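# Clip one waistband end of briefs into a hanger clip

## Task

Get one end of the briefs' waistband held in either of the hanger's two clips, with the clip gripping at a point closer to that end than to the middle of the waistband.

## Robot and tools

Robot: two arms, left_arm and right_arm, each with a parallel two-finger gripper. In the scene frame the origin sits at table-top height halfway between the nominal bases; +z points up, +x points out over the table, and left_arm is on the +y side. Arm names do not match image sides. Calibrated bases: left_arm at (+0.041, +0.269, 0) m, right_arm at (-0.015, -0.286, 0) m, each turned only very slightly about z. Every arm reports its hand pose (end_effector_position in metres, end_effector_quat_wxyz) and takes offsets in its own base frame. Fixed cameras and the table use the scene frame. The fingers point along the gripper's +z and open along its y. The reported position is the point between the pads, about 1 cm behind the tips. Reported poses can be a few cm off, more at long reach.

Row format, shared by execute_actions and move: a single list of 14 numbers, each in [-1, 1]. The first 7 are left_arm: dx, dy, dz, rx, ry, rz, opening. The next 7 are right_arm in the same order. dx..rz are offsets from that arm's Hand target, meaning its last commanded pose, not the measured gripper. Scale: 1.0 equals 0.6 m for dx/dy/dz and 180 degrees for rotation. rx, ry, rz together form one rotation vector, and the arm turns about the Hand target's position. Opening is absolute, not an offset: +1 is fully open (0.093 m) and -1 is closed. Sending all six pose numbers as 0 re-asks for the current Hand target. Sending the same offset again moves the arm further. If you want a gripper unchanged, repeat its present opening, because 0 is treated as a real command (half open).

execute_actions(actions, cameras): actions is a list of actions. Each action is a table of up to 15 rows, and each row runs for one 1/30 s step. A short table keeps repeating its last row until all 15 steps are done. Every row in an action counts from the pose at the start of that action. Sending an empty list just returns state and images. cameras picks images: omitted or ["all"] gives all, [] gives none. Valid names: cam_high, cam_low, cam_left_wrist, cam_right_wrist.

move(target, speed, blend, opening_speed, blocking, cameras): drives each gripper in a straight line to target. target is one 14-number row or a list of up to 15 rows, and every row is an offset from the same starting Hand targets. speed is in m/s, from 0.002 to 2.9, default 0.25; rotation is capped at twice that in rad/s. You can give one value or one per target. blend (m) rounds corners in a list. opening_speed is in scale units per second, at least 0.2. The move has a 10 s cap. Paths do not avoid obstacles or the other arm. Faster moves lag more and hit harder. Keep paths away from an arm's own base, since passing near it can flip the shoulder posture. The result's move: line tells how the move ended: done (within 10 mm and 2 degrees), off_target, moving, held or fault, plus limits (paced = pose was clipped, held = steps were withheld). A done result does not prove there was no contact.

wait(seconds 0-10) lets time pass. stop brakes a running move. zoom_image(camera, region [x0,y0,x1,y1], max 504x504 px) magnifies part of the latest image. read_manual gives licence text only. finished_scene(scene) ends the scene permanently; scene 1 is practice.

Control details: each step, commanded orientation is limited to 40 degrees from the measured one. Friction and gravity can leave the gripper short, low or tilted. After each move, check the pose and fix any tilt; if it stops short, send the missing distance. An arm blocked by an object keeps pushing, so to stop that, command a target back past the gripper.

Gripping: grip_measured is the motor position on the -1..+1 scale. The pads meet at about -0.94, and each mm of object width adds about 0.0208. The reading can be up to 0.02 high. For a firm hold, send about 0.24 below the reading for the object's width, and keep sending that value while holding. Send a value well above the width reading to release. Cloth is soft, so be careful not to crush or tear it. Per-pad force is roughly 50-65 N.

What to avoid: dropping or letting go of moving items, slamming, hard hits or shoves, and anything leaving the table (that fails the task). Never let the grippers hit each other or close on the other arm's fingers. Motors heat up when holding loads, stretched out, or pushing. MOTOR HOT appears at 75 °C, a fault that folds the arm at 90 °C, and collapse at 100 °C. Occasional outside pushes can shift loose objects. The goal has to remain true after the robot lets go.

Cameras are 896x504. Calibration is given in OpenCV style; fixed cameras may be off by up to about 2.3 degrees and 9 mm, and wrist images may lag while the arm is moving.

Each tool is called after "Emit:" as name([rows], argument=value, ...), one row to a line, values as JSON.

## Session

Emit:
execute_actions(actions=[])

Emit:
zoom_image(camera="cam_high", region=[250, 220, 700, 470])

Scene clock: 0.00 s.
left_arm: end_effector_position=(+0.3974, +0.0263, +0.0636) grip_measured=+1.000 end_effector_quat_wxyz=(+0.540, -0.091, +0.834, +0.067) | right_arm: end_effector_position=(+0.4041, -0.0173, +0.0683) grip_measured=+1.000 end_effector_quat_wxyz=(+0.555, +0.067, +0.818, -0.132)
Joint positions: left_arm=[-0.036 1.667 0.423 0.81 -0.245 -0.098 0.093] | right_arm=[0.124 1.732 0.441 0.901 0.411 0.011 0.093]
Joint velocities: within noise
Joint torques (N m): no reading
Heat: left arm: 38 °C; right arm: 45 °C.
Hand target: left_arm +0.4009, +0.0267, +0.0715; +0.551, -0.095, +0.827, +0.066 | right_arm +0.4052, -0.0176, +0.0707; +0.558, +0.070, +0.817, -0.132
Tool commands: left_gripper/opening=+1.0 right_gripper/opening=+1.0
camera_calibration:
cam_left_wrist: T_world_to_cam=[[0.218086, -0.975925, 0.00291872, -0.0642753], [-0.748544, -0.169191, -0.641137, 0.378335], [0.626196, 0.137638, -0.767421, -0.119479], [0, 0, 0, 1]] pos_world=[0.372035, 0.017728, 0.151061]
cam_right_wrist: T_world_to_cam=[[-0.257325, -0.954969, 0.147707, 0.0809233], [-0.704619, 0.0808266, -0.704968, 0.37579], [0.661284, -0.285483, -0.693688, -0.141874], [0, 0, 0, 1]] pos_world=[0.379431, 0.00640283, 0.154551]

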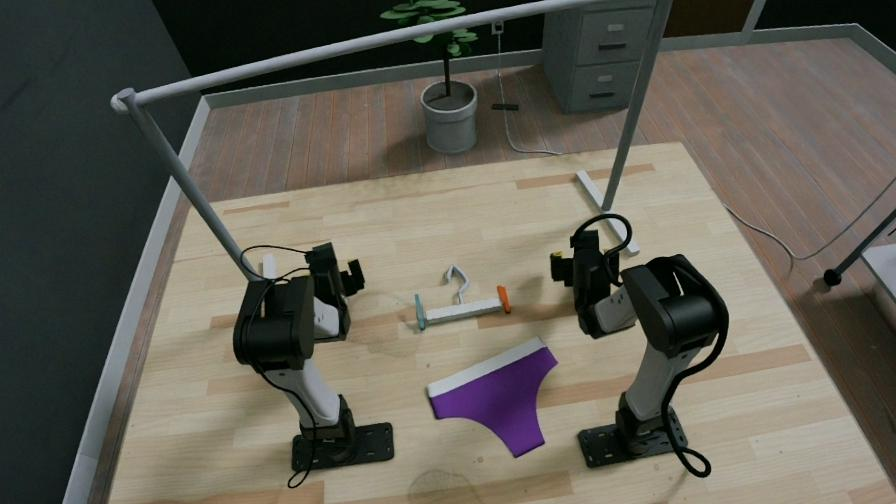

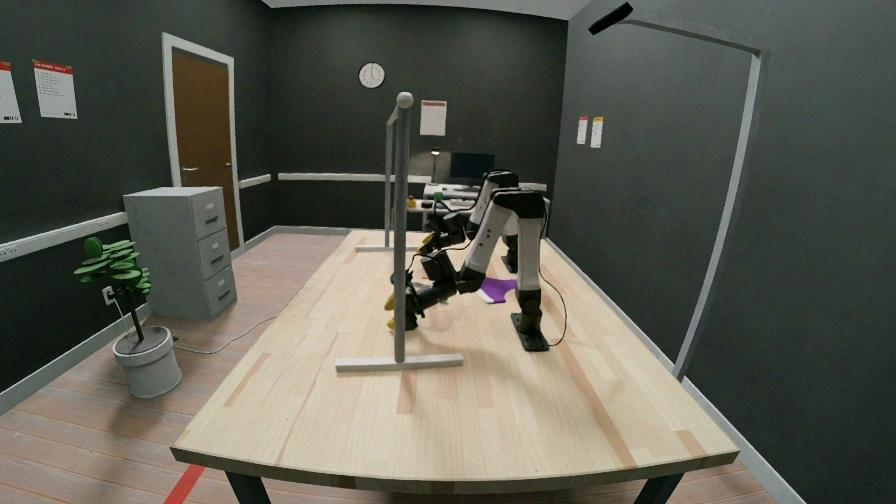

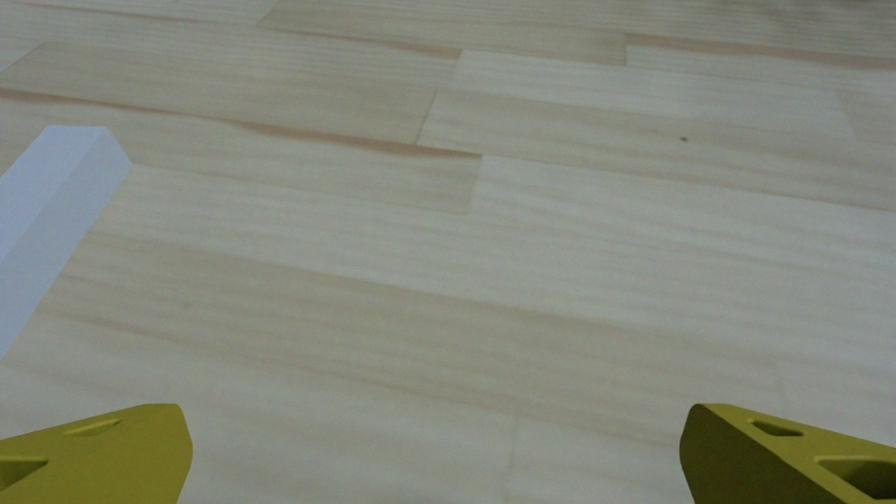

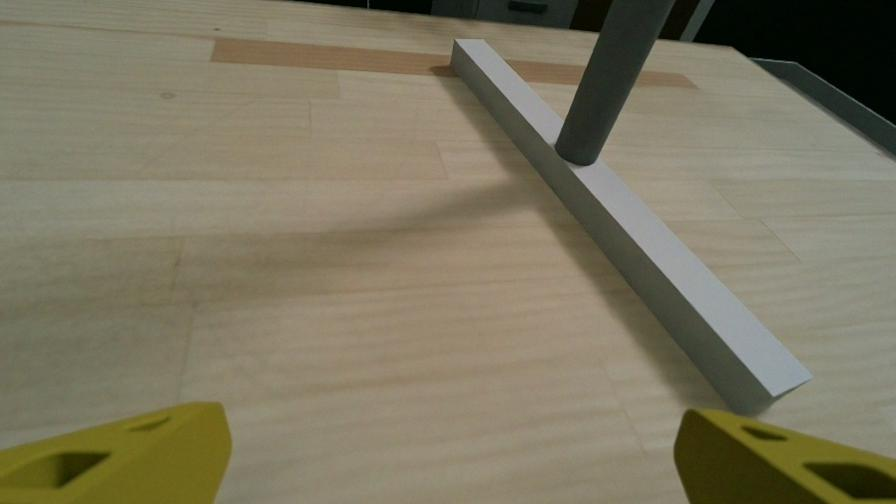

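Scaled by 1.120 from the camera's 896x504 image, which has a finer 1280x720 frame.

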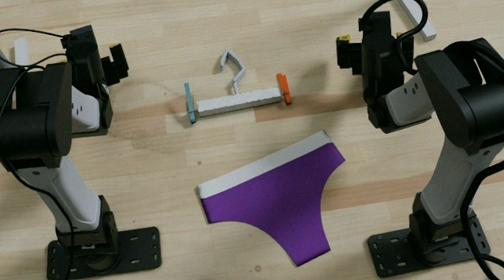

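Emit:
zoom_image(camera="cam_high", region=[395, 250, 585, 380])

Emit:
zoom_image(camera="cam_high", region=[410, 320, 580, 480])

Scaled by 2.653 from the camera's 896x504 image, which has a finer 1280x720 frame.

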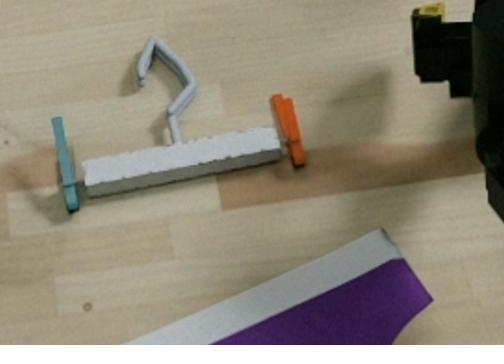

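Scaled by 2.965 from the camera's 896x504 image, which has a finer 1280x720 frame.

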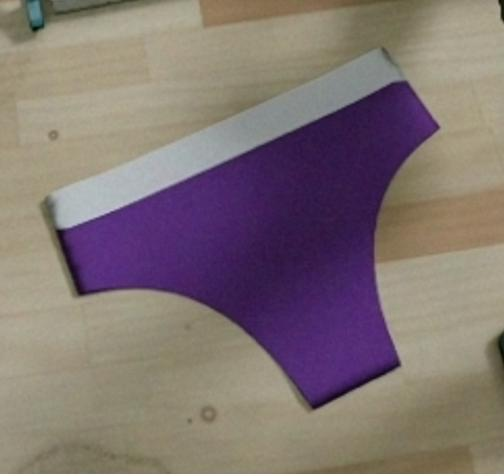

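Emit:
move([
  [-0.06,-0.2333,0.1333,-0.0626,0.1161,0.0402,-0.9,-0.1,0.0607,0.075,0.0736,0.1384,0.0832,-0.316],
  [-0.1715,-0.6678,0.0975,-0.1789,0.3317,0.1149,-0.9,-0.2837,0.1735,-0.0012,0.2104,0.3954,0.2376,-0.316],
], speed=0.3, blend=[0.05, 0], opening_speed=0.6, cameras=["cam_left_wrist", "cam_right_wrist"])

Scene clock: 137.20 s.
left_arm: end_effector_position=(+0.2989, -0.3705, +0.1294) grip_measured=-0.897 end_effector_quat_wxyz=(+0.020, -0.329, +0.943, -0.042) | right_arm: end_effector_position=(+0.2306, +0.0832, +0.0662) grip_measured=-0.314 end_effector_quat_wxyz=(-0.044, -0.126, +0.948, +0.288)
Joint positions: left_arm=[-0.896 2.396 2.471 -1.553 -0.01 -1.566 0.002] | right_arm=[-0.027 1.646 1.005 -1.133 -0.56 -0.35 0.03]
Joint velocities: within noise
Joint torques (N m): left_arm=[-0.12 -12.71 8.85 0.2 0.12 -0.09] | right_arm=[0.06 -5.18 5.85 -0.06 -0.65 -0.1]
Heat: left arm: 43 °C; right arm: 50 °C.
Hand target: left_arm +0.2980, -0.3739, +0.1299; +0.008, -0.330, +0.944, -0.025 | right_arm +0.2349, +0.0864, +0.0700; -0.042, -0.133, +0.944, +0.298
Off the commanded pose: left_arm 0.004 m, 2 deg | right_arm 0.007 m, 1 deg.
joint sent to its limit (left arm) — joint 4 (wrist pitch), lower limit. The joint targets still meet the commanded pose.
move: done
camera_calibration:
cam_left_wrist: T_world_to_cam=[[0.626846, -0.77215, 0.104154, -0.49], [-0.728954, -0.534002, 0.428333, 0.000240765], [-0.275119, -0.344422, -0.897599, 0.154885], [0, 0, 0, 1]] pos_world=[0.349942, -0.324879, 0.189957]
cam_right_wrist: T_world_to_cam=[[0.218297, -0.801976, -0.55604, 0.0567414], [-0.817454, -0.461486, 0.344673, 0.245614], [-0.533024, 0.379296, -0.75632, 0.224305], [0, 0, 0, 1]] pos_world=[0.307952, 0.0737744, 0.116541]
Images, in order (width x height): cam_left_wrist 896x504, cam_right_wrist 896x504.

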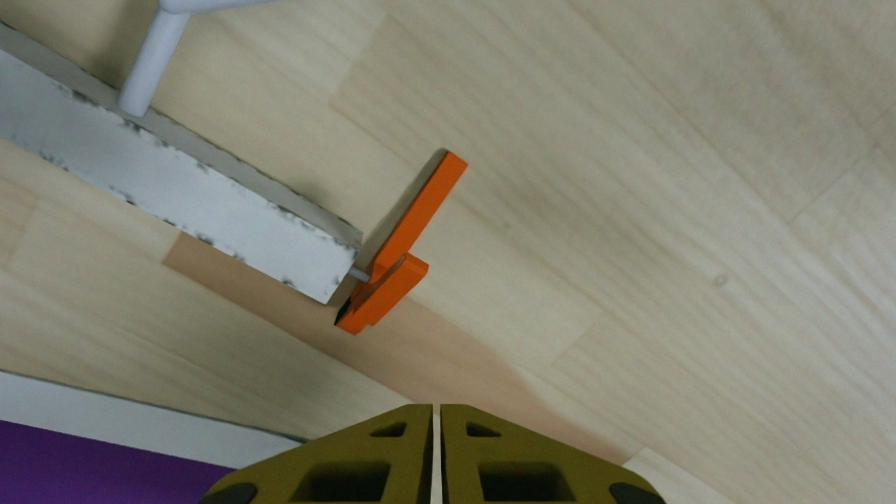

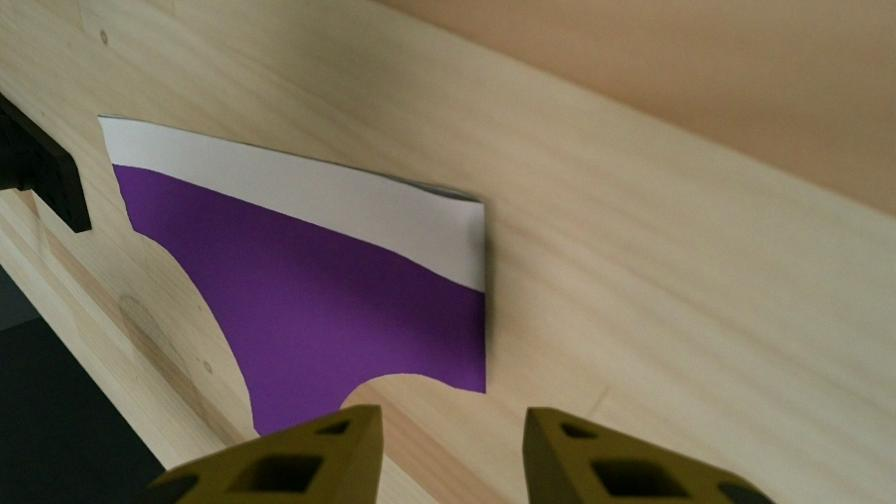

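Emit:
execute_actions(actions=[])

Scene clock: 152.57 s.
left_arm: end_effector_position=(+0.2986, -0.3703, +0.1293) grip_measured=-0.897 end_effector_quat_wxyz=(+0.020, -0.329, +0.943, -0.041) | right_arm: end_effector_position=(+0.2303, +0.0832, +0.0662) grip_measured=-0.314 end_effector_quat_wxyz=(-0.045, -0.126, +0.948, +0.289)
Joint positions: left_arm=[-0.896 2.396 2.471 -1.555 -0.01 -1.566 0.002] | right_arm=[-0.027 1.646 1.005 -1.135 -0.56 -0.35 0.03]
Joint velocities: within noise
Joint torques (N m): left_arm=[-0.16 -12.71 8.84 0.22 0.11 -0.09] | right_arm=[0.09 -5.19 5.81 -0.06 -0.66 -0.11]
Heat: left arm: 46 °C; right arm: 48 °C.
Hand target: left_arm +0.2980, -0.3739, +0.1299; +0.008, -0.330, +0.944, -0.025 | right_arm +0.2349, +0.0864, +0.0700; -0.042, -0.133, +0.944, +0.298
Tool commands: left_gripper/opening=-0.9 right_gripper/opening=-0.316
Off the commanded pose: left_arm 0.004 m, 2 deg | right_arm 0.007 m, 1 deg.
camera_calibration:
cam_left_wrist: T_world_to_cam=[[0.626929, -0.772291, 0.102598, -0.489494], [-0.72854, -0.534498, 0.428418, -0.0000771999], [-0.276025, -0.343334, -0.897737, 0.155505], [0, 0, 0, 1]] pos_world=[0.349745, -0.324683, 0.189857]
cam_right_wrist: T_world_to_cam=[[0.217448, -0.801943, -0.556421, 0.0570877], [-0.816883, -0.461537, 0.345955, 0.245131], [-0.534245, 0.379304, -0.755454, 0.224473], [0, 0, 0, 1]] pos_world=[0.307753, 0.0737744, 0.11654]

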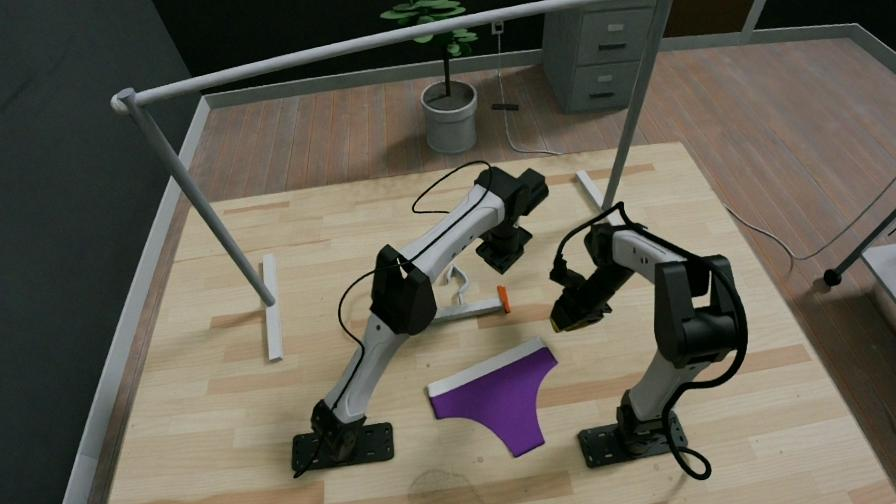

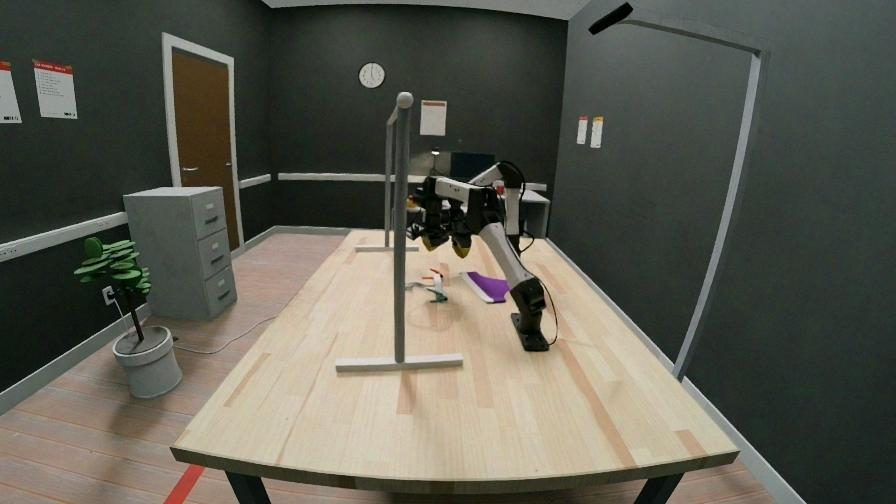

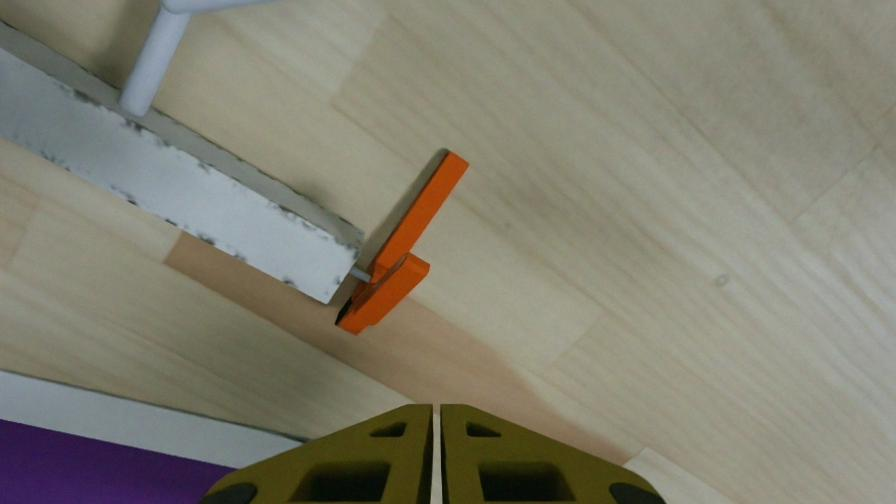

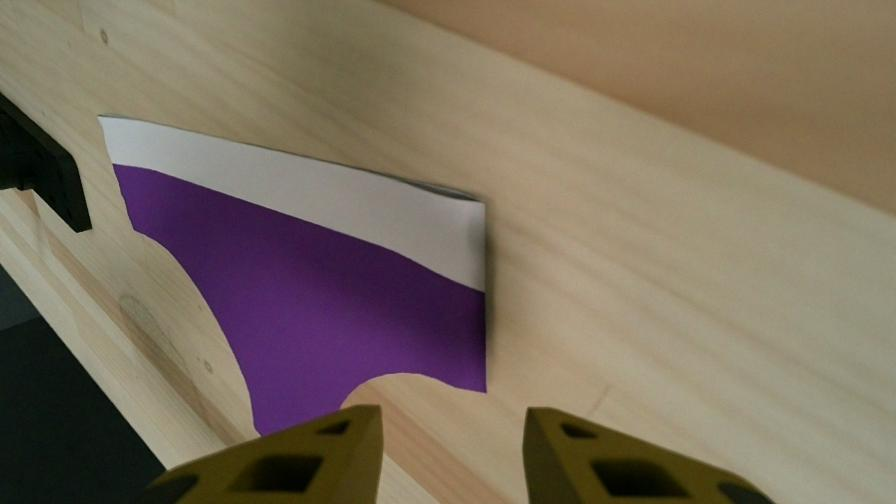

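Emit:
move([
  [-0.0093, 0.0005, -0.0738, 0, 0, 0, -0.9, -0.0047, 0.0463, -0.052, 0, 0, 0, -0.316],
], speed=0.1, cameras=["cam_left_wrist", "cam_right_wrist"])

Scene clock: 184.67 s.
left_arm: end_effector_position=(+0.2958, -0.3672, +0.0838) grip_measured=-0.897 end_effector_quat_wxyz=(+0.009, -0.330, +0.944, -0.013) | right_arm: end_effector_position=(+0.2355, +0.1104, +0.0430) grip_measured=-0.314 end_effector_quat_wxyz=(-0.035, -0.137, +0.947, +0.289)
Joint positions: left_arm=[-0.896 2.396 2.289 -1.432 -0.008 -1.567 0.002] | right_arm=[0.076 1.676 0.942 -0.96 -0.579 -0.249 0.03]
Joint velocities: within noise
Joint torques (N m): left_arm=[-1.02 -15.47 5.09 0.46 0.11 -0.09] | right_arm=[0.28 -5.63 2.88 0.31 -0.66 0.19]
Heat: left arm: 50 °C; right arm: 47 °C.
Hand target: left_arm +0.2924, -0.3736, +0.0856; +0.008, -0.330, +0.944, -0.025 | right_arm +0.2321, +0.1142, +0.0388; -0.042, -0.133, +0.944, +0.298
Off the commanded pose: left_arm 0.008 m, 1 deg | right_arm 0.007 m, 1 deg.
move: done
camera_calibration:
cam_left_wrist: T_world_to_cam=[[0.630857, -0.774674, 0.0435856, -0.477777], [-0.711307, -0.554987, 0.431315, 0.00623408], [-0.309939, -0.303101, -0.901148, 0.140058], [0, 0, 0, 1]] pos_world=[0.349253, -0.32421, 0.144348]
cam_right_wrist: T_world_to_cam=[[0.245319, -0.795394, -0.554227, 0.0574223], [-0.817884, -0.476736, 0.322162, 0.272933], [-0.520466, 0.374261, -0.767492, 0.197223], [0, 0, 0, 1]] pos_world=[0.311789, 0.101977, 0.0952635]
Images, in order (width x height): cam_left_wrist 896x504, cam_right_wrist 896x504.

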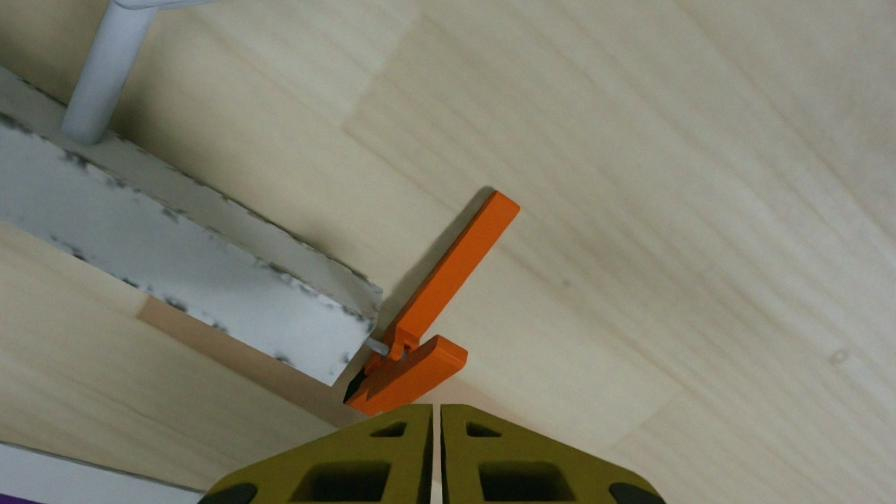

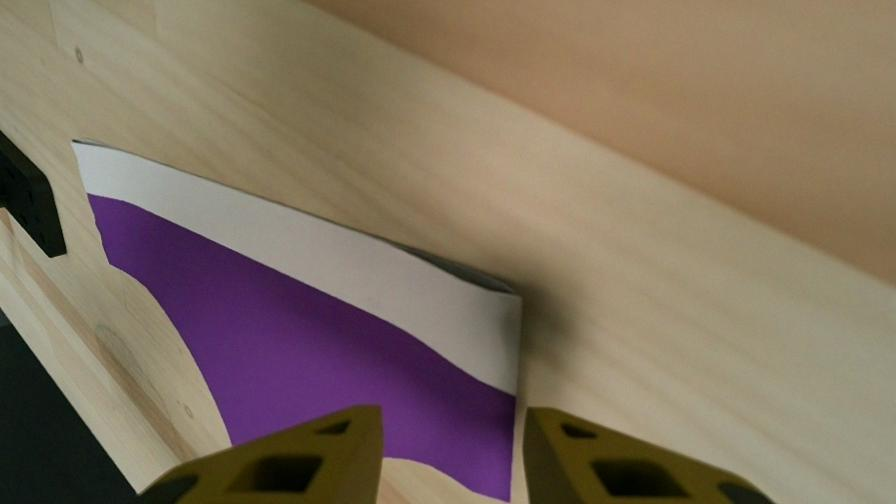

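Emit:
move([
  [-0.0052, -0.0053, -0.023, 0, 0, 0, -0.9, -0.011, 0.002, -0.0383, 0, 0, 0, -0.316],
], speed=0.08, cameras=["cam_left_wrist", "cam_right_wrist"])

Scene clock: 210.30 s.
left_arm: end_effector_position=(+0.2916, -0.3713, +0.0676) grip_measured=-0.897 end_effector_quat_wxyz=(+0.008, -0.328, +0.945, -0.011) | right_arm: end_effector_position=(+0.2296, +0.1114, +0.0199) grip_measured=-0.314 end_effector_quat_wxyz=(-0.034, -0.137, +0.947, +0.289)
Joint positions: left_arm=[-0.908 2.396 2.225 -1.372 -0.008 -1.576 0.002] | right_arm=[0.081 1.703 0.865 -0.851 -0.58 -0.241 0.03]
Joint velocities: within noise
Joint torques (N m): left_arm=[-0.69 -15.95 5.12 0.44 0.1 -0.1] | right_arm=[0.46 -5.46 2.7 0.3 -0.67 0.16]
Heat: left arm: 56 °C; right arm: 47 °C.
Hand target: left_arm +0.2892, -0.3768, +0.0718; +0.008, -0.330, +0.944, -0.025 | right_arm +0.2255, +0.1154, +0.0158; -0.042, -0.133, +0.944, +0.298
Off the commanded pose: left_arm 0.007 m, 2 deg | right_arm 0.007 m, 1 deg.
move: done
camera_calibration:
cam_left_wrist: T_world_to_cam=[[0.628305, -0.776971, 0.0393589, -0.477464], [-0.711976, -0.553882, 0.431631, 0.00833504], [-0.313564, -0.299219, -0.901191, 0.125448], [0, 0, 0, 1]] pos_world=[0.345263, -0.328823, 0.128247]
cam_right_wrist: T_world_to_cam=[[0.244743, -0.795323, -0.554583, 0.0469216], [-0.819039, -0.475703, 0.320752, 0.276198], [-0.518918, 0.375723, -0.767826, 0.175476], [0, 0, 0, 1]] pos_world=[0.305791, 0.102776, 0.0721659]
Images, in order (width x height): cam_left_wrist 896x504, cam_right_wrist 896x504.

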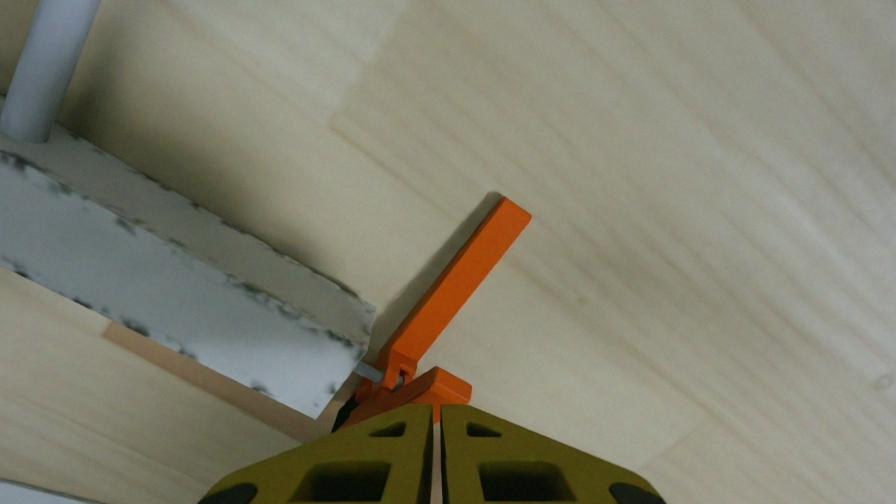

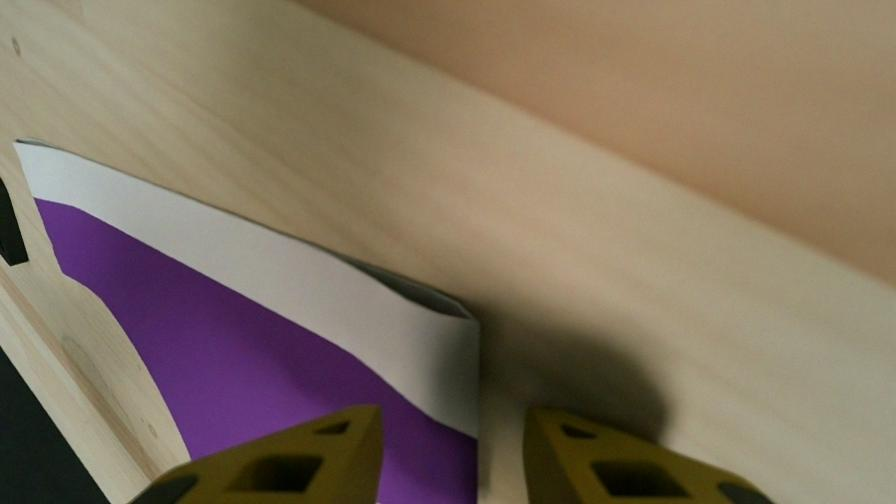

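Emit:
zoom_image(camera="cam_left_wrist", region=[320, 340, 560, 475])

Emit:
zoom_image(camera="cam_right_wrist", region=[320, 300, 680, 503])

Scaled by 2.100 from the camera's 896x504 image, which has a finer 1280x720 frame.

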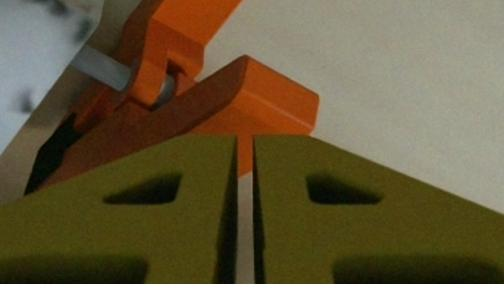

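Scaled by 1.400 from the camera's 896x504 image, which has a finer 1280x720 frame.

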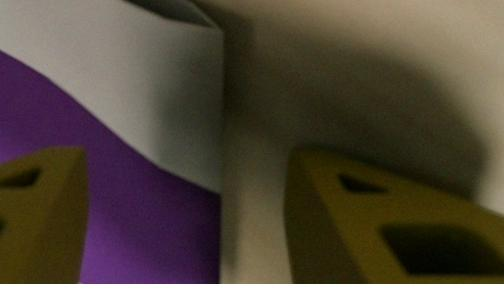

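Emit:
move([
  [0.0145, 0.0158, 0.0, 0, 0, 0, -0.9, 0.0065, 0.0072, -0.0032, 0, 0, 0, -0.316],
], speed=0.06, cameras=["cam_left_wrist", "cam_right_wrist"])

Scene clock: 366.57 s.
left_arm: end_effector_position=(+0.2938, -0.3661, +0.0621) grip_measured=-0.897 end_effector_quat_wxyz=(+0.006, -0.332, +0.943, -0.005) | right_arm: end_effector_position=(+0.2292, +0.1141, +0.0171) grip_measured=-0.314 end_effector_quat_wxyz=(-0.039, -0.132, +0.947, +0.289)
Joint positions: left_arm=[-0.897 2.396 2.203 -1.363 -0.008 -1.573 0.002] | right_arm=[0.093 1.714 0.865 -0.842 -0.58 -0.221 0.03]
Joint velocities: within noise
Joint torques (N m): left_arm=[0.94 -17.09 5.15 0.42 0.11 0.08] | right_arm=[0.81 -5.05 3.58 0.37 -0.67 0.14]
Heat: left arm: 69 °C; right arm: 46 °C.
Hand target: left_arm +0.2979, -0.3674, +0.0718; +0.008, -0.330, +0.944, -0.025 | right_arm +0.2294, +0.1197, +0.0139; -0.042, -0.133, +0.944, +0.298
Off the commanded pose: left_arm 0.011 m, 2 deg | right_arm 0.007 m, 1 deg.
move: off_target (left_arm)
camera_calibration:
cam_left_wrist: T_world_to_cam=[[0.634455, -0.772495, 0.0268106, -0.473965], [-0.704385, -0.563537, 0.431588, 0.0095285], [-0.318291, -0.292708, -0.901672, 0.126487], [0, 0, 0, 1]] pos_world=[0.347681, -0.323743, 0.122644]
cam_right_wrist: T_world_to_cam=[[0.233525, -0.798293, -0.555152, 0.0505013], [-0.817214, -0.470517, 0.332828, 0.276785], [-0.526903, 0.375955, -0.762254, 0.173878], [0, 0, 0, 1]] pos_world=[0.306016, 0.105177, 0.0684528]
Images, in order (width x height): cam_left_wrist 896x504, cam_right_wrist 896x504.

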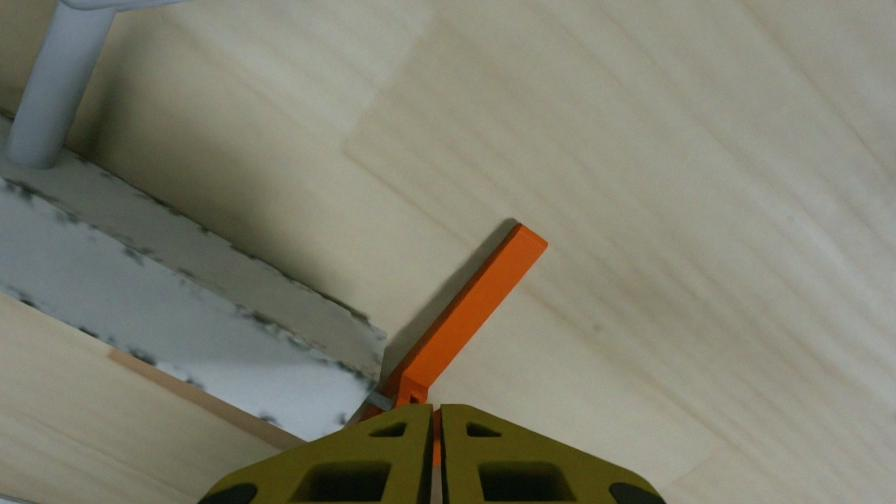

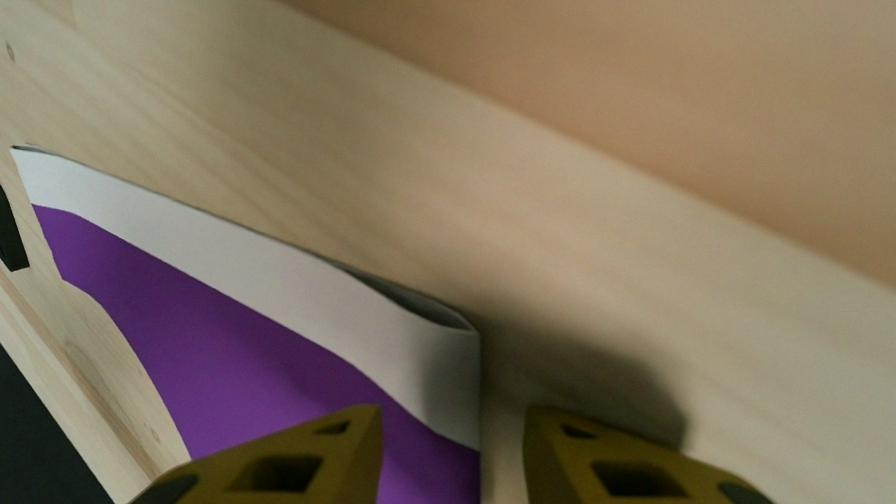

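Emit:
move([
  [0.0, 0.0, -0.115, 0, 0, 0, -0.9, 0.0085, 0.0035, 0.0017, 0, 0, 0, -0.316],
], speed=0.05, cameras=["cam_left_wrist", "cam_right_wrist"])

Scene clock: 383.40 s.
left_arm: end_effector_position=(+0.2997, -0.3663, +0.0481) grip_measured=-0.897 end_effector_quat_wxyz=(+0.024, -0.335, +0.941, -0.046) | right_arm: end_effector_position=(+0.2293, +0.1143, +0.0169) grip_measured=-0.314 end_effector_quat_wxyz=(-0.044, -0.128, +0.948, +0.289)
Joint positions: left_arm=[-0.89 2.305 1.985 -1.147 -0.015 -1.573 0.002] | right_arm=[0.093 1.722 0.871 -0.848 -0.582 -0.213 0.03]
Joint velocities: within noise
Joint torques (N m): left_arm=[0.23 -7.49 2.04 1.1 0.11 0.07] | right_arm=[1.24 -4.52 4.74 0.35 -0.67 0.13]
Heat: left arm: 70 °C; right arm: 46 °C.
Hand target: left_arm +0.2979, -0.3675, +0.0029; +0.009, -0.330, +0.944, -0.025 | right_arm +0.2344, +0.1218, +0.0148; -0.042, -0.133, +0.944, +0.298
Off the commanded pose: left_arm 0.045 m, 3 deg | right_arm 0.009 m, 1 deg.
move: off_target (left_arm)
camera_calibration:
cam_left_wrist: T_world_to_cam=[[0.636009, -0.762979, 0.115568, -0.478816], [-0.726079, -0.540956, 0.42447, 0.0347156], [-0.261344, -0.353878, -0.898036, 0.0760119], [0, 0, 0, 1]] pos_world=[0.349603, -0.319648, 0.108861]
cam_right_wrist: T_world_to_cam=[[0.221656, -0.8, -0.557555, 0.0535585], [-0.81628, -0.465015, 0.342707, 0.276041], [-0.533437, 0.379158, -0.756098, 0.174693], [0, 0, 0, 1]] pos_world=[0.306643, 0.104974, 0.0673457]
Images, in order (width x height): cam_left_wrist 896x504, cam_right_wrist 896x504.

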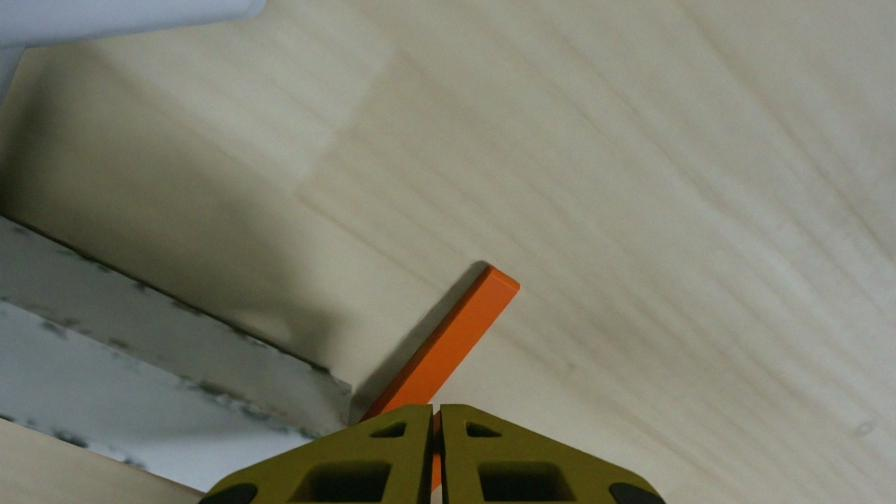

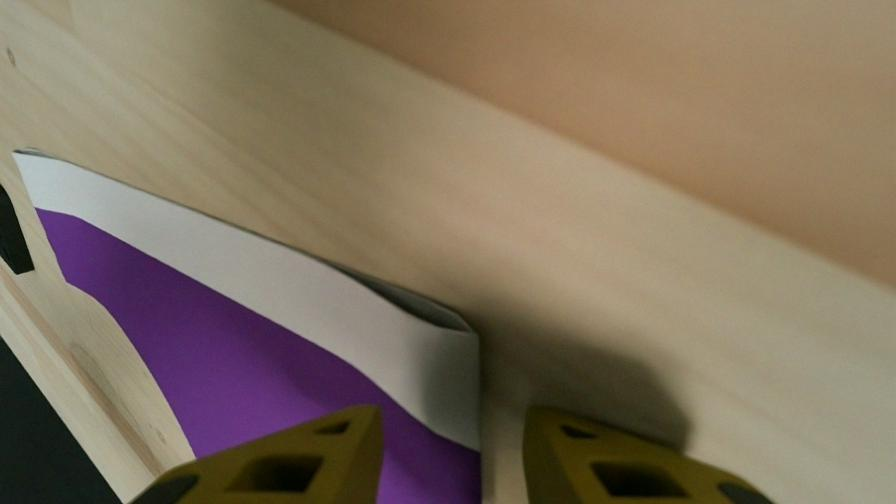

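Emit:
move([
  [0.0, 0.0, 0.0, 0, 0, 0, -0.9, 0.0, 0.0, 0.01, 0, 0, 0, -0.316],
], speed=0.05, cameras=["cam_left_wrist", "cam_right_wrist"])

Emit:
zoom_image(camera="cam_left_wrist", region=[340, 360, 560, 484])

Scene clock: 399.30 s.
left_arm: end_effector_position=(+0.2996, -0.3662, +0.0484) grip_measured=-0.897 end_effector_quat_wxyz=(+0.025, -0.335, +0.941, -0.049) | right_arm: end_effector_position=(+0.2285, +0.1167, +0.0174) grip_measured=-0.314 end_effector_quat_wxyz=(-0.045, -0.132, +0.947, +0.290)
Joint positions: left_arm=[-0.89 2.297 1.972 -1.136 -0.015 -1.573 0.002] | right_arm=[0.102 1.722 0.873 -0.85 -0.583 -0.213 0.03]
Joint velocities: within noise
Joint torques (N m): left_arm=[0.25 -6.79 3.03 1.02 0.1 0.08] | right_arm=[0.51 -5.89 5.41 0.13 -0.68 0.16]
Heat: left arm: 63 °C; right arm: 45 °C.
Hand target: left_arm +0.2979, -0.3675, +0.0030; +0.009, -0.330, +0.944, -0.025 | right_arm +0.2344, +0.1218, +0.0209; -0.042, -0.133, +0.944, +0.298
Off the commanded pose: left_arm 0.046 m, 3 deg | right_arm 0.008 m, 1 deg.
move: off_target (left_arm)
camera_calibration:
cam_left_wrist: T_world_to_cam=[[0.635588, -0.762442, 0.121284, -0.478505], [-0.727623, -0.539081, 0.424212, 0.0357334], [-0.258055, -0.357873, -0.897404, 0.0738628], [0, 0, 0, 1]] pos_world=[0.349193, -0.319135, 0.109161]
cam_right_wrist: T_world_to_cam=[[0.229172, -0.79702, -0.558784, 0.0539203], [-0.811993, -0.473114, 0.341805, 0.276431], [-0.536794, 0.375397, -0.755599, 0.174967], [0, 0, 0, 1]] pos_world=[0.306024, 0.108077, 0.0678491]
Images, in order (width x height): cam_left_wrist 896x504, cam_right_wrist 896x504.

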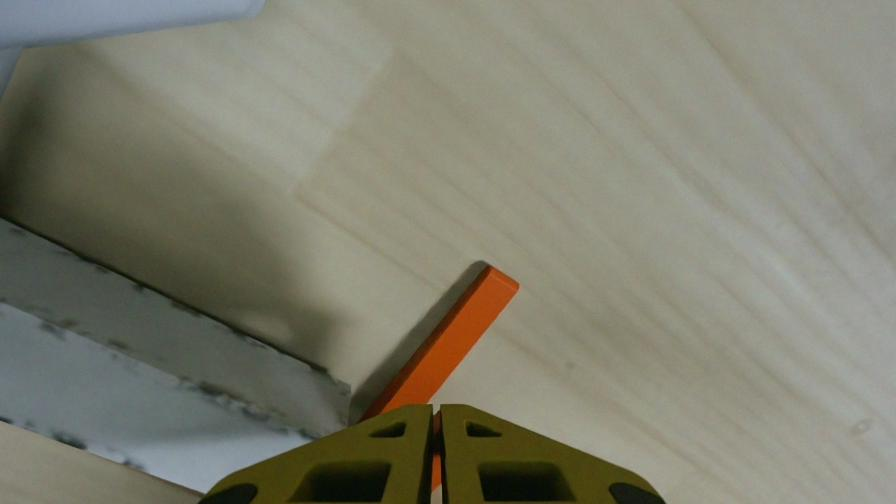

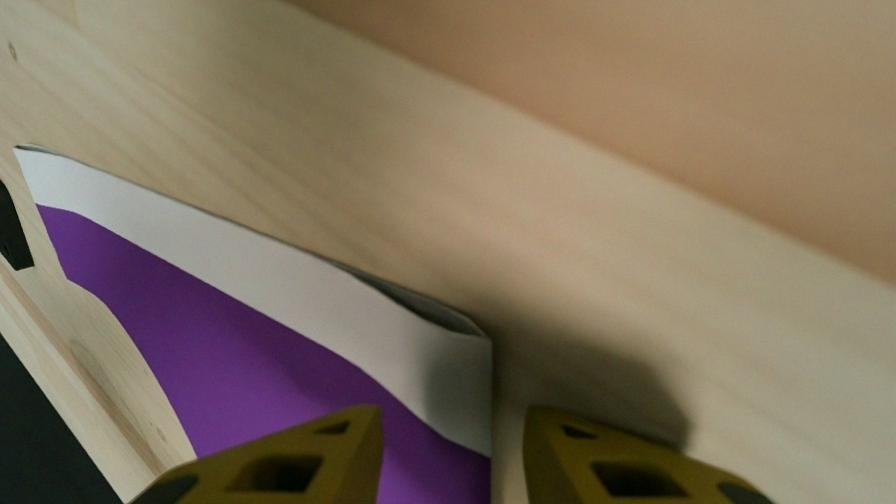

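Scaled by 2.291 from the camera's 896x504 image, which has a finer 1280x720 frame.

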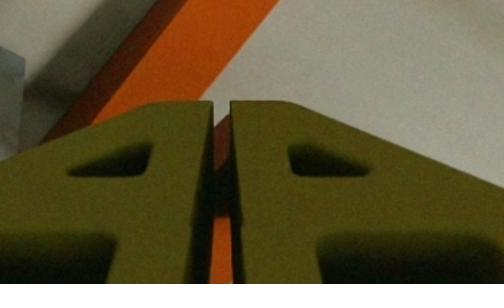

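Emit:
move([
  [0.0, 0.0, 0.0, 0, 0, 0, -0.9, 0.0095, 0.004, 0.0, 0, 0, 0, -0.316],
], speed=0.04, cameras=["cam_right_wrist"])

Scene clock: 414.27 s.
left_arm: end_effector_position=(+0.2996, -0.3662, +0.0483) grip_measured=-0.897 end_effector_quat_wxyz=(+0.025, -0.335, +0.941, -0.050) | right_arm: end_effector_position=(+0.2349, +0.1191, +0.0185) grip_measured=-0.314 end_effector_quat_wxyz=(-0.043, -0.134, +0.947, +0.289)
Joint positions: left_arm=[-0.89 2.296 1.969 -1.133 -0.015 -1.573 0.002] | right_arm=[0.109 1.737 0.897 -0.85 -0.583 -0.207 0.03]
Joint velocities: within noise
Joint torques (N m): left_arm=[0.24 -6.68 3.26 0.99 0.1 0.08] | right_arm=[0.47 -5.55 5.44 0.14 -0.66 0.15]
Heat: left arm: 60 °C; right arm: 45 °C.
Hand target: left_arm +0.2979, -0.3675, +0.0029; +0.009, -0.330, +0.944, -0.025 | right_arm +0.2401, +0.1243, +0.0209; -0.042, -0.133, +0.944, +0.298
Off the commanded pose: left_arm 0.045 m, 3 deg | right_arm 0.008 m, 1 deg.
move: off_target (left_arm)
camera_calibration:
cam_right_wrist: T_world_to_cam=[[0.234116, -0.796583, -0.557355, 0.0537467], [-0.813233, -0.474617, 0.336735, 0.282834], [-0.532767, 0.374424, -0.758924, 0.177536], [0, 0, 0, 1]] pos_world=[0.312013, 0.110578, 0.0694524]
Images, in order (width x height): cam_right_wrist 896x504.

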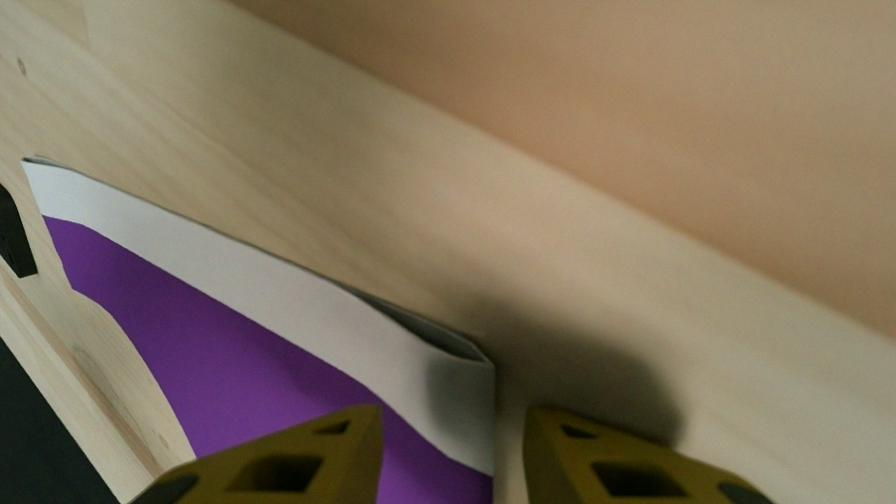

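Emit:
move([
  [0.0, 0.0, 0.0, 0, 0, 0, -0.9, -0.0025, 0.008, -0.02, 0, 0, 0, -1.0],
], speed=0.01, opening_speed=0.4, cameras=["cam_right_wrist"])

Scene clock: 420.33 s.
left_arm: end_effector_position=(+0.2996, -0.3662, +0.0483) grip_measured=-0.897 end_effector_quat_wxyz=(+0.025, -0.335, +0.941, -0.050) | right_arm: end_effector_position=(+0.2400, +0.1257, +0.0130) grip_measured=-0.972 end_effector_quat_wxyz=(-0.037, -0.135, +0.946, +0.293)
Joint positions: left_arm=[-0.89 2.296 1.969 -1.133 -0.015 -1.573 0.002] | right_arm=[0.128 1.759 0.897 -0.804 -0.593 -0.184 0]
Joint velocities: within noise
Joint torques (N m): left_arm=[0.23 -6.67 3.29 0.99 0.11 0.07] | right_arm=[0.44 -5.78 3.17 0.39 -0.56 0.15]
Heat: left arm: 59 °C; right arm: 45 °C.
Hand target: left_arm +0.2979, -0.3675, +0.0029; +0.009, -0.330, +0.944, -0.025 | right_arm +0.2386, +0.1290, +0.0088; -0.042, -0.133, +0.944, +0.298
Off the commanded pose: left_arm 0.045 m, 3 deg | right_arm 0.006 m, 1 deg.
move: off_target (left_arm)
camera_calibration:
cam_right_wrist: T_world_to_cam=[[0.238332, -0.792233, -0.561751, 0.053278], [-0.816987, -0.476289, 0.325087, 0.293286], [-0.525101, 0.381465, -0.760759, 0.170999], [0, 0, 0, 1]] pos_world=[0.316705, 0.116667, 0.0646745]
Images, in order (width x height): cam_right_wrist 896x504.

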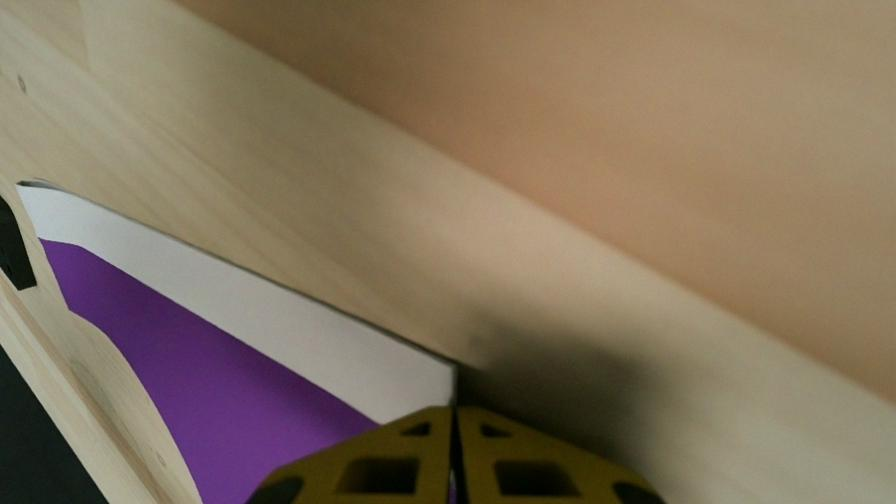

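Emit:
move([
  [0.0, 0.0, 0.0, 0, 0, 0, -0.9, 0.025, -0.0128, 0.082, 0.1359, 0.0277, -0.0494, -1.0],
  [0.0, 0.0, 0.0, 0, 0, 0, -0.9, 0.0583, -0.0312, 0.082, 0.1359, 0.0277, -0.0494, -1.0],
], speed=0.12, cameras=["cam_high", "cam_right_wrist"])

Scene clock: 481.90 s.
left_arm: end_effector_position=(+0.2996, -0.3662, +0.0483) grip_measured=-0.897 end_effector_quat_wxyz=(+0.025, -0.335, +0.941, -0.050) | right_arm: end_effector_position=(+0.2691, +0.1101, +0.0557) grip_measured=-0.972 end_effector_quat_wxyz=(-0.033, -0.052, +0.870, +0.489)
Joint positions: left_arm=[-0.89 2.296 1.969 -1.133 -0.015 -1.573 0.002] | right_arm=[-0.113 1.93 1.059 -1.075 -0.979 -0.434 0]
Joint velocities: within noise
Joint torques (N m): left_arm=[0.21 -6.65 3.25 0.99 0.11 0.08] | right_arm=[-0.49 -6.65 4.82 -0.34 -0.88 -0.12]
Heat: left arm: 53 °C; right arm: 46 °C.
Hand target: left_arm +0.2979, -0.3675, +0.0029; +0.009, -0.330, +0.944, -0.025 | right_arm +0.2736, +0.1103, +0.0581; -0.030, -0.053, +0.865, +0.499
Off the commanded pose: left_arm 0.045 m, 3 deg | right_arm 0.005 m, 1 deg.
move: off_target (left_arm)
camera_calibration:
cam_right_wrist: T_world_to_cam=[[0.0632587, -0.517452, -0.853371, 0.0910641], [-0.862723, -0.458214, 0.213892, 0.312222], [-0.501705, 0.722692, -0.475403, 0.164885], [0, 0, 0, 1]] pos_world=[0.346324, 0.0710246, 0.0893168]
Images, in order (width x height): cam_high 896x504, cam_right_wrist 896x504.

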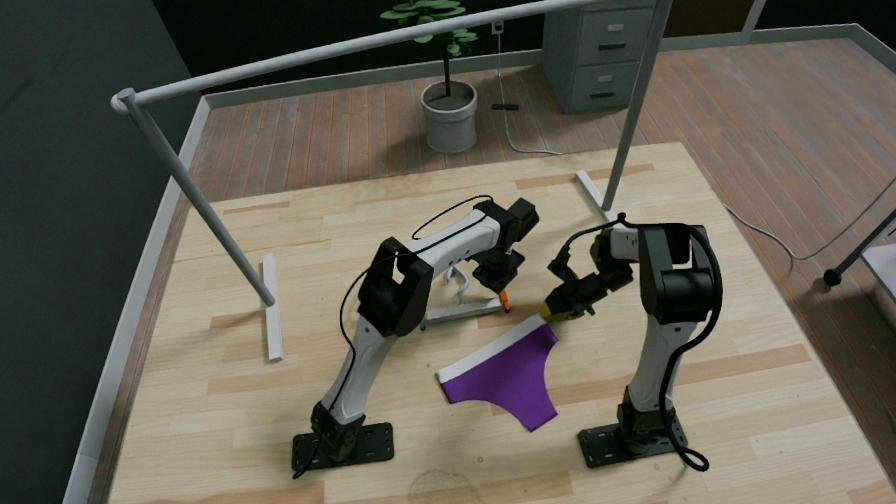

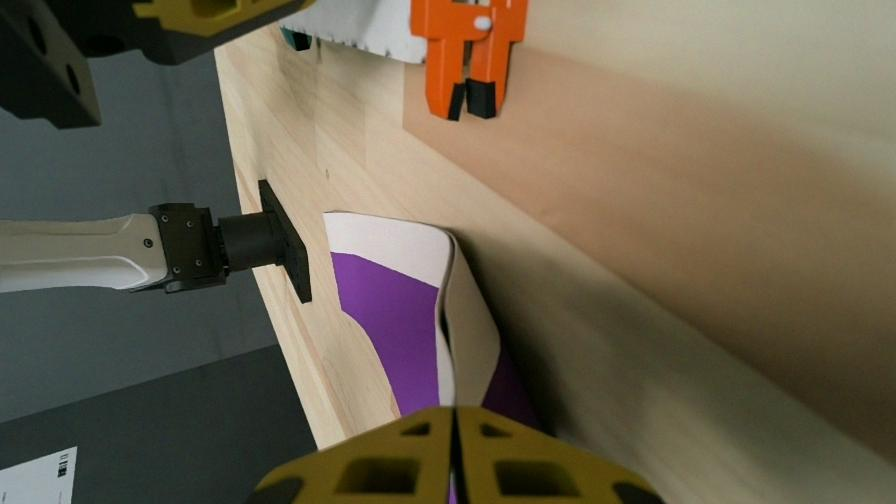

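Emit:
zoom_image(camera="cam_right_wrist", region=[390, 0, 570, 130])

Scaled by 2.800 from the camera's 896x504 image, which has a finer 1280x720 frame.

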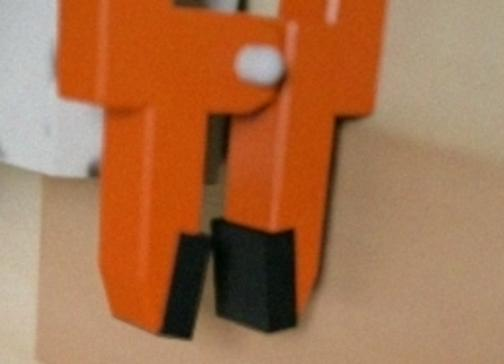

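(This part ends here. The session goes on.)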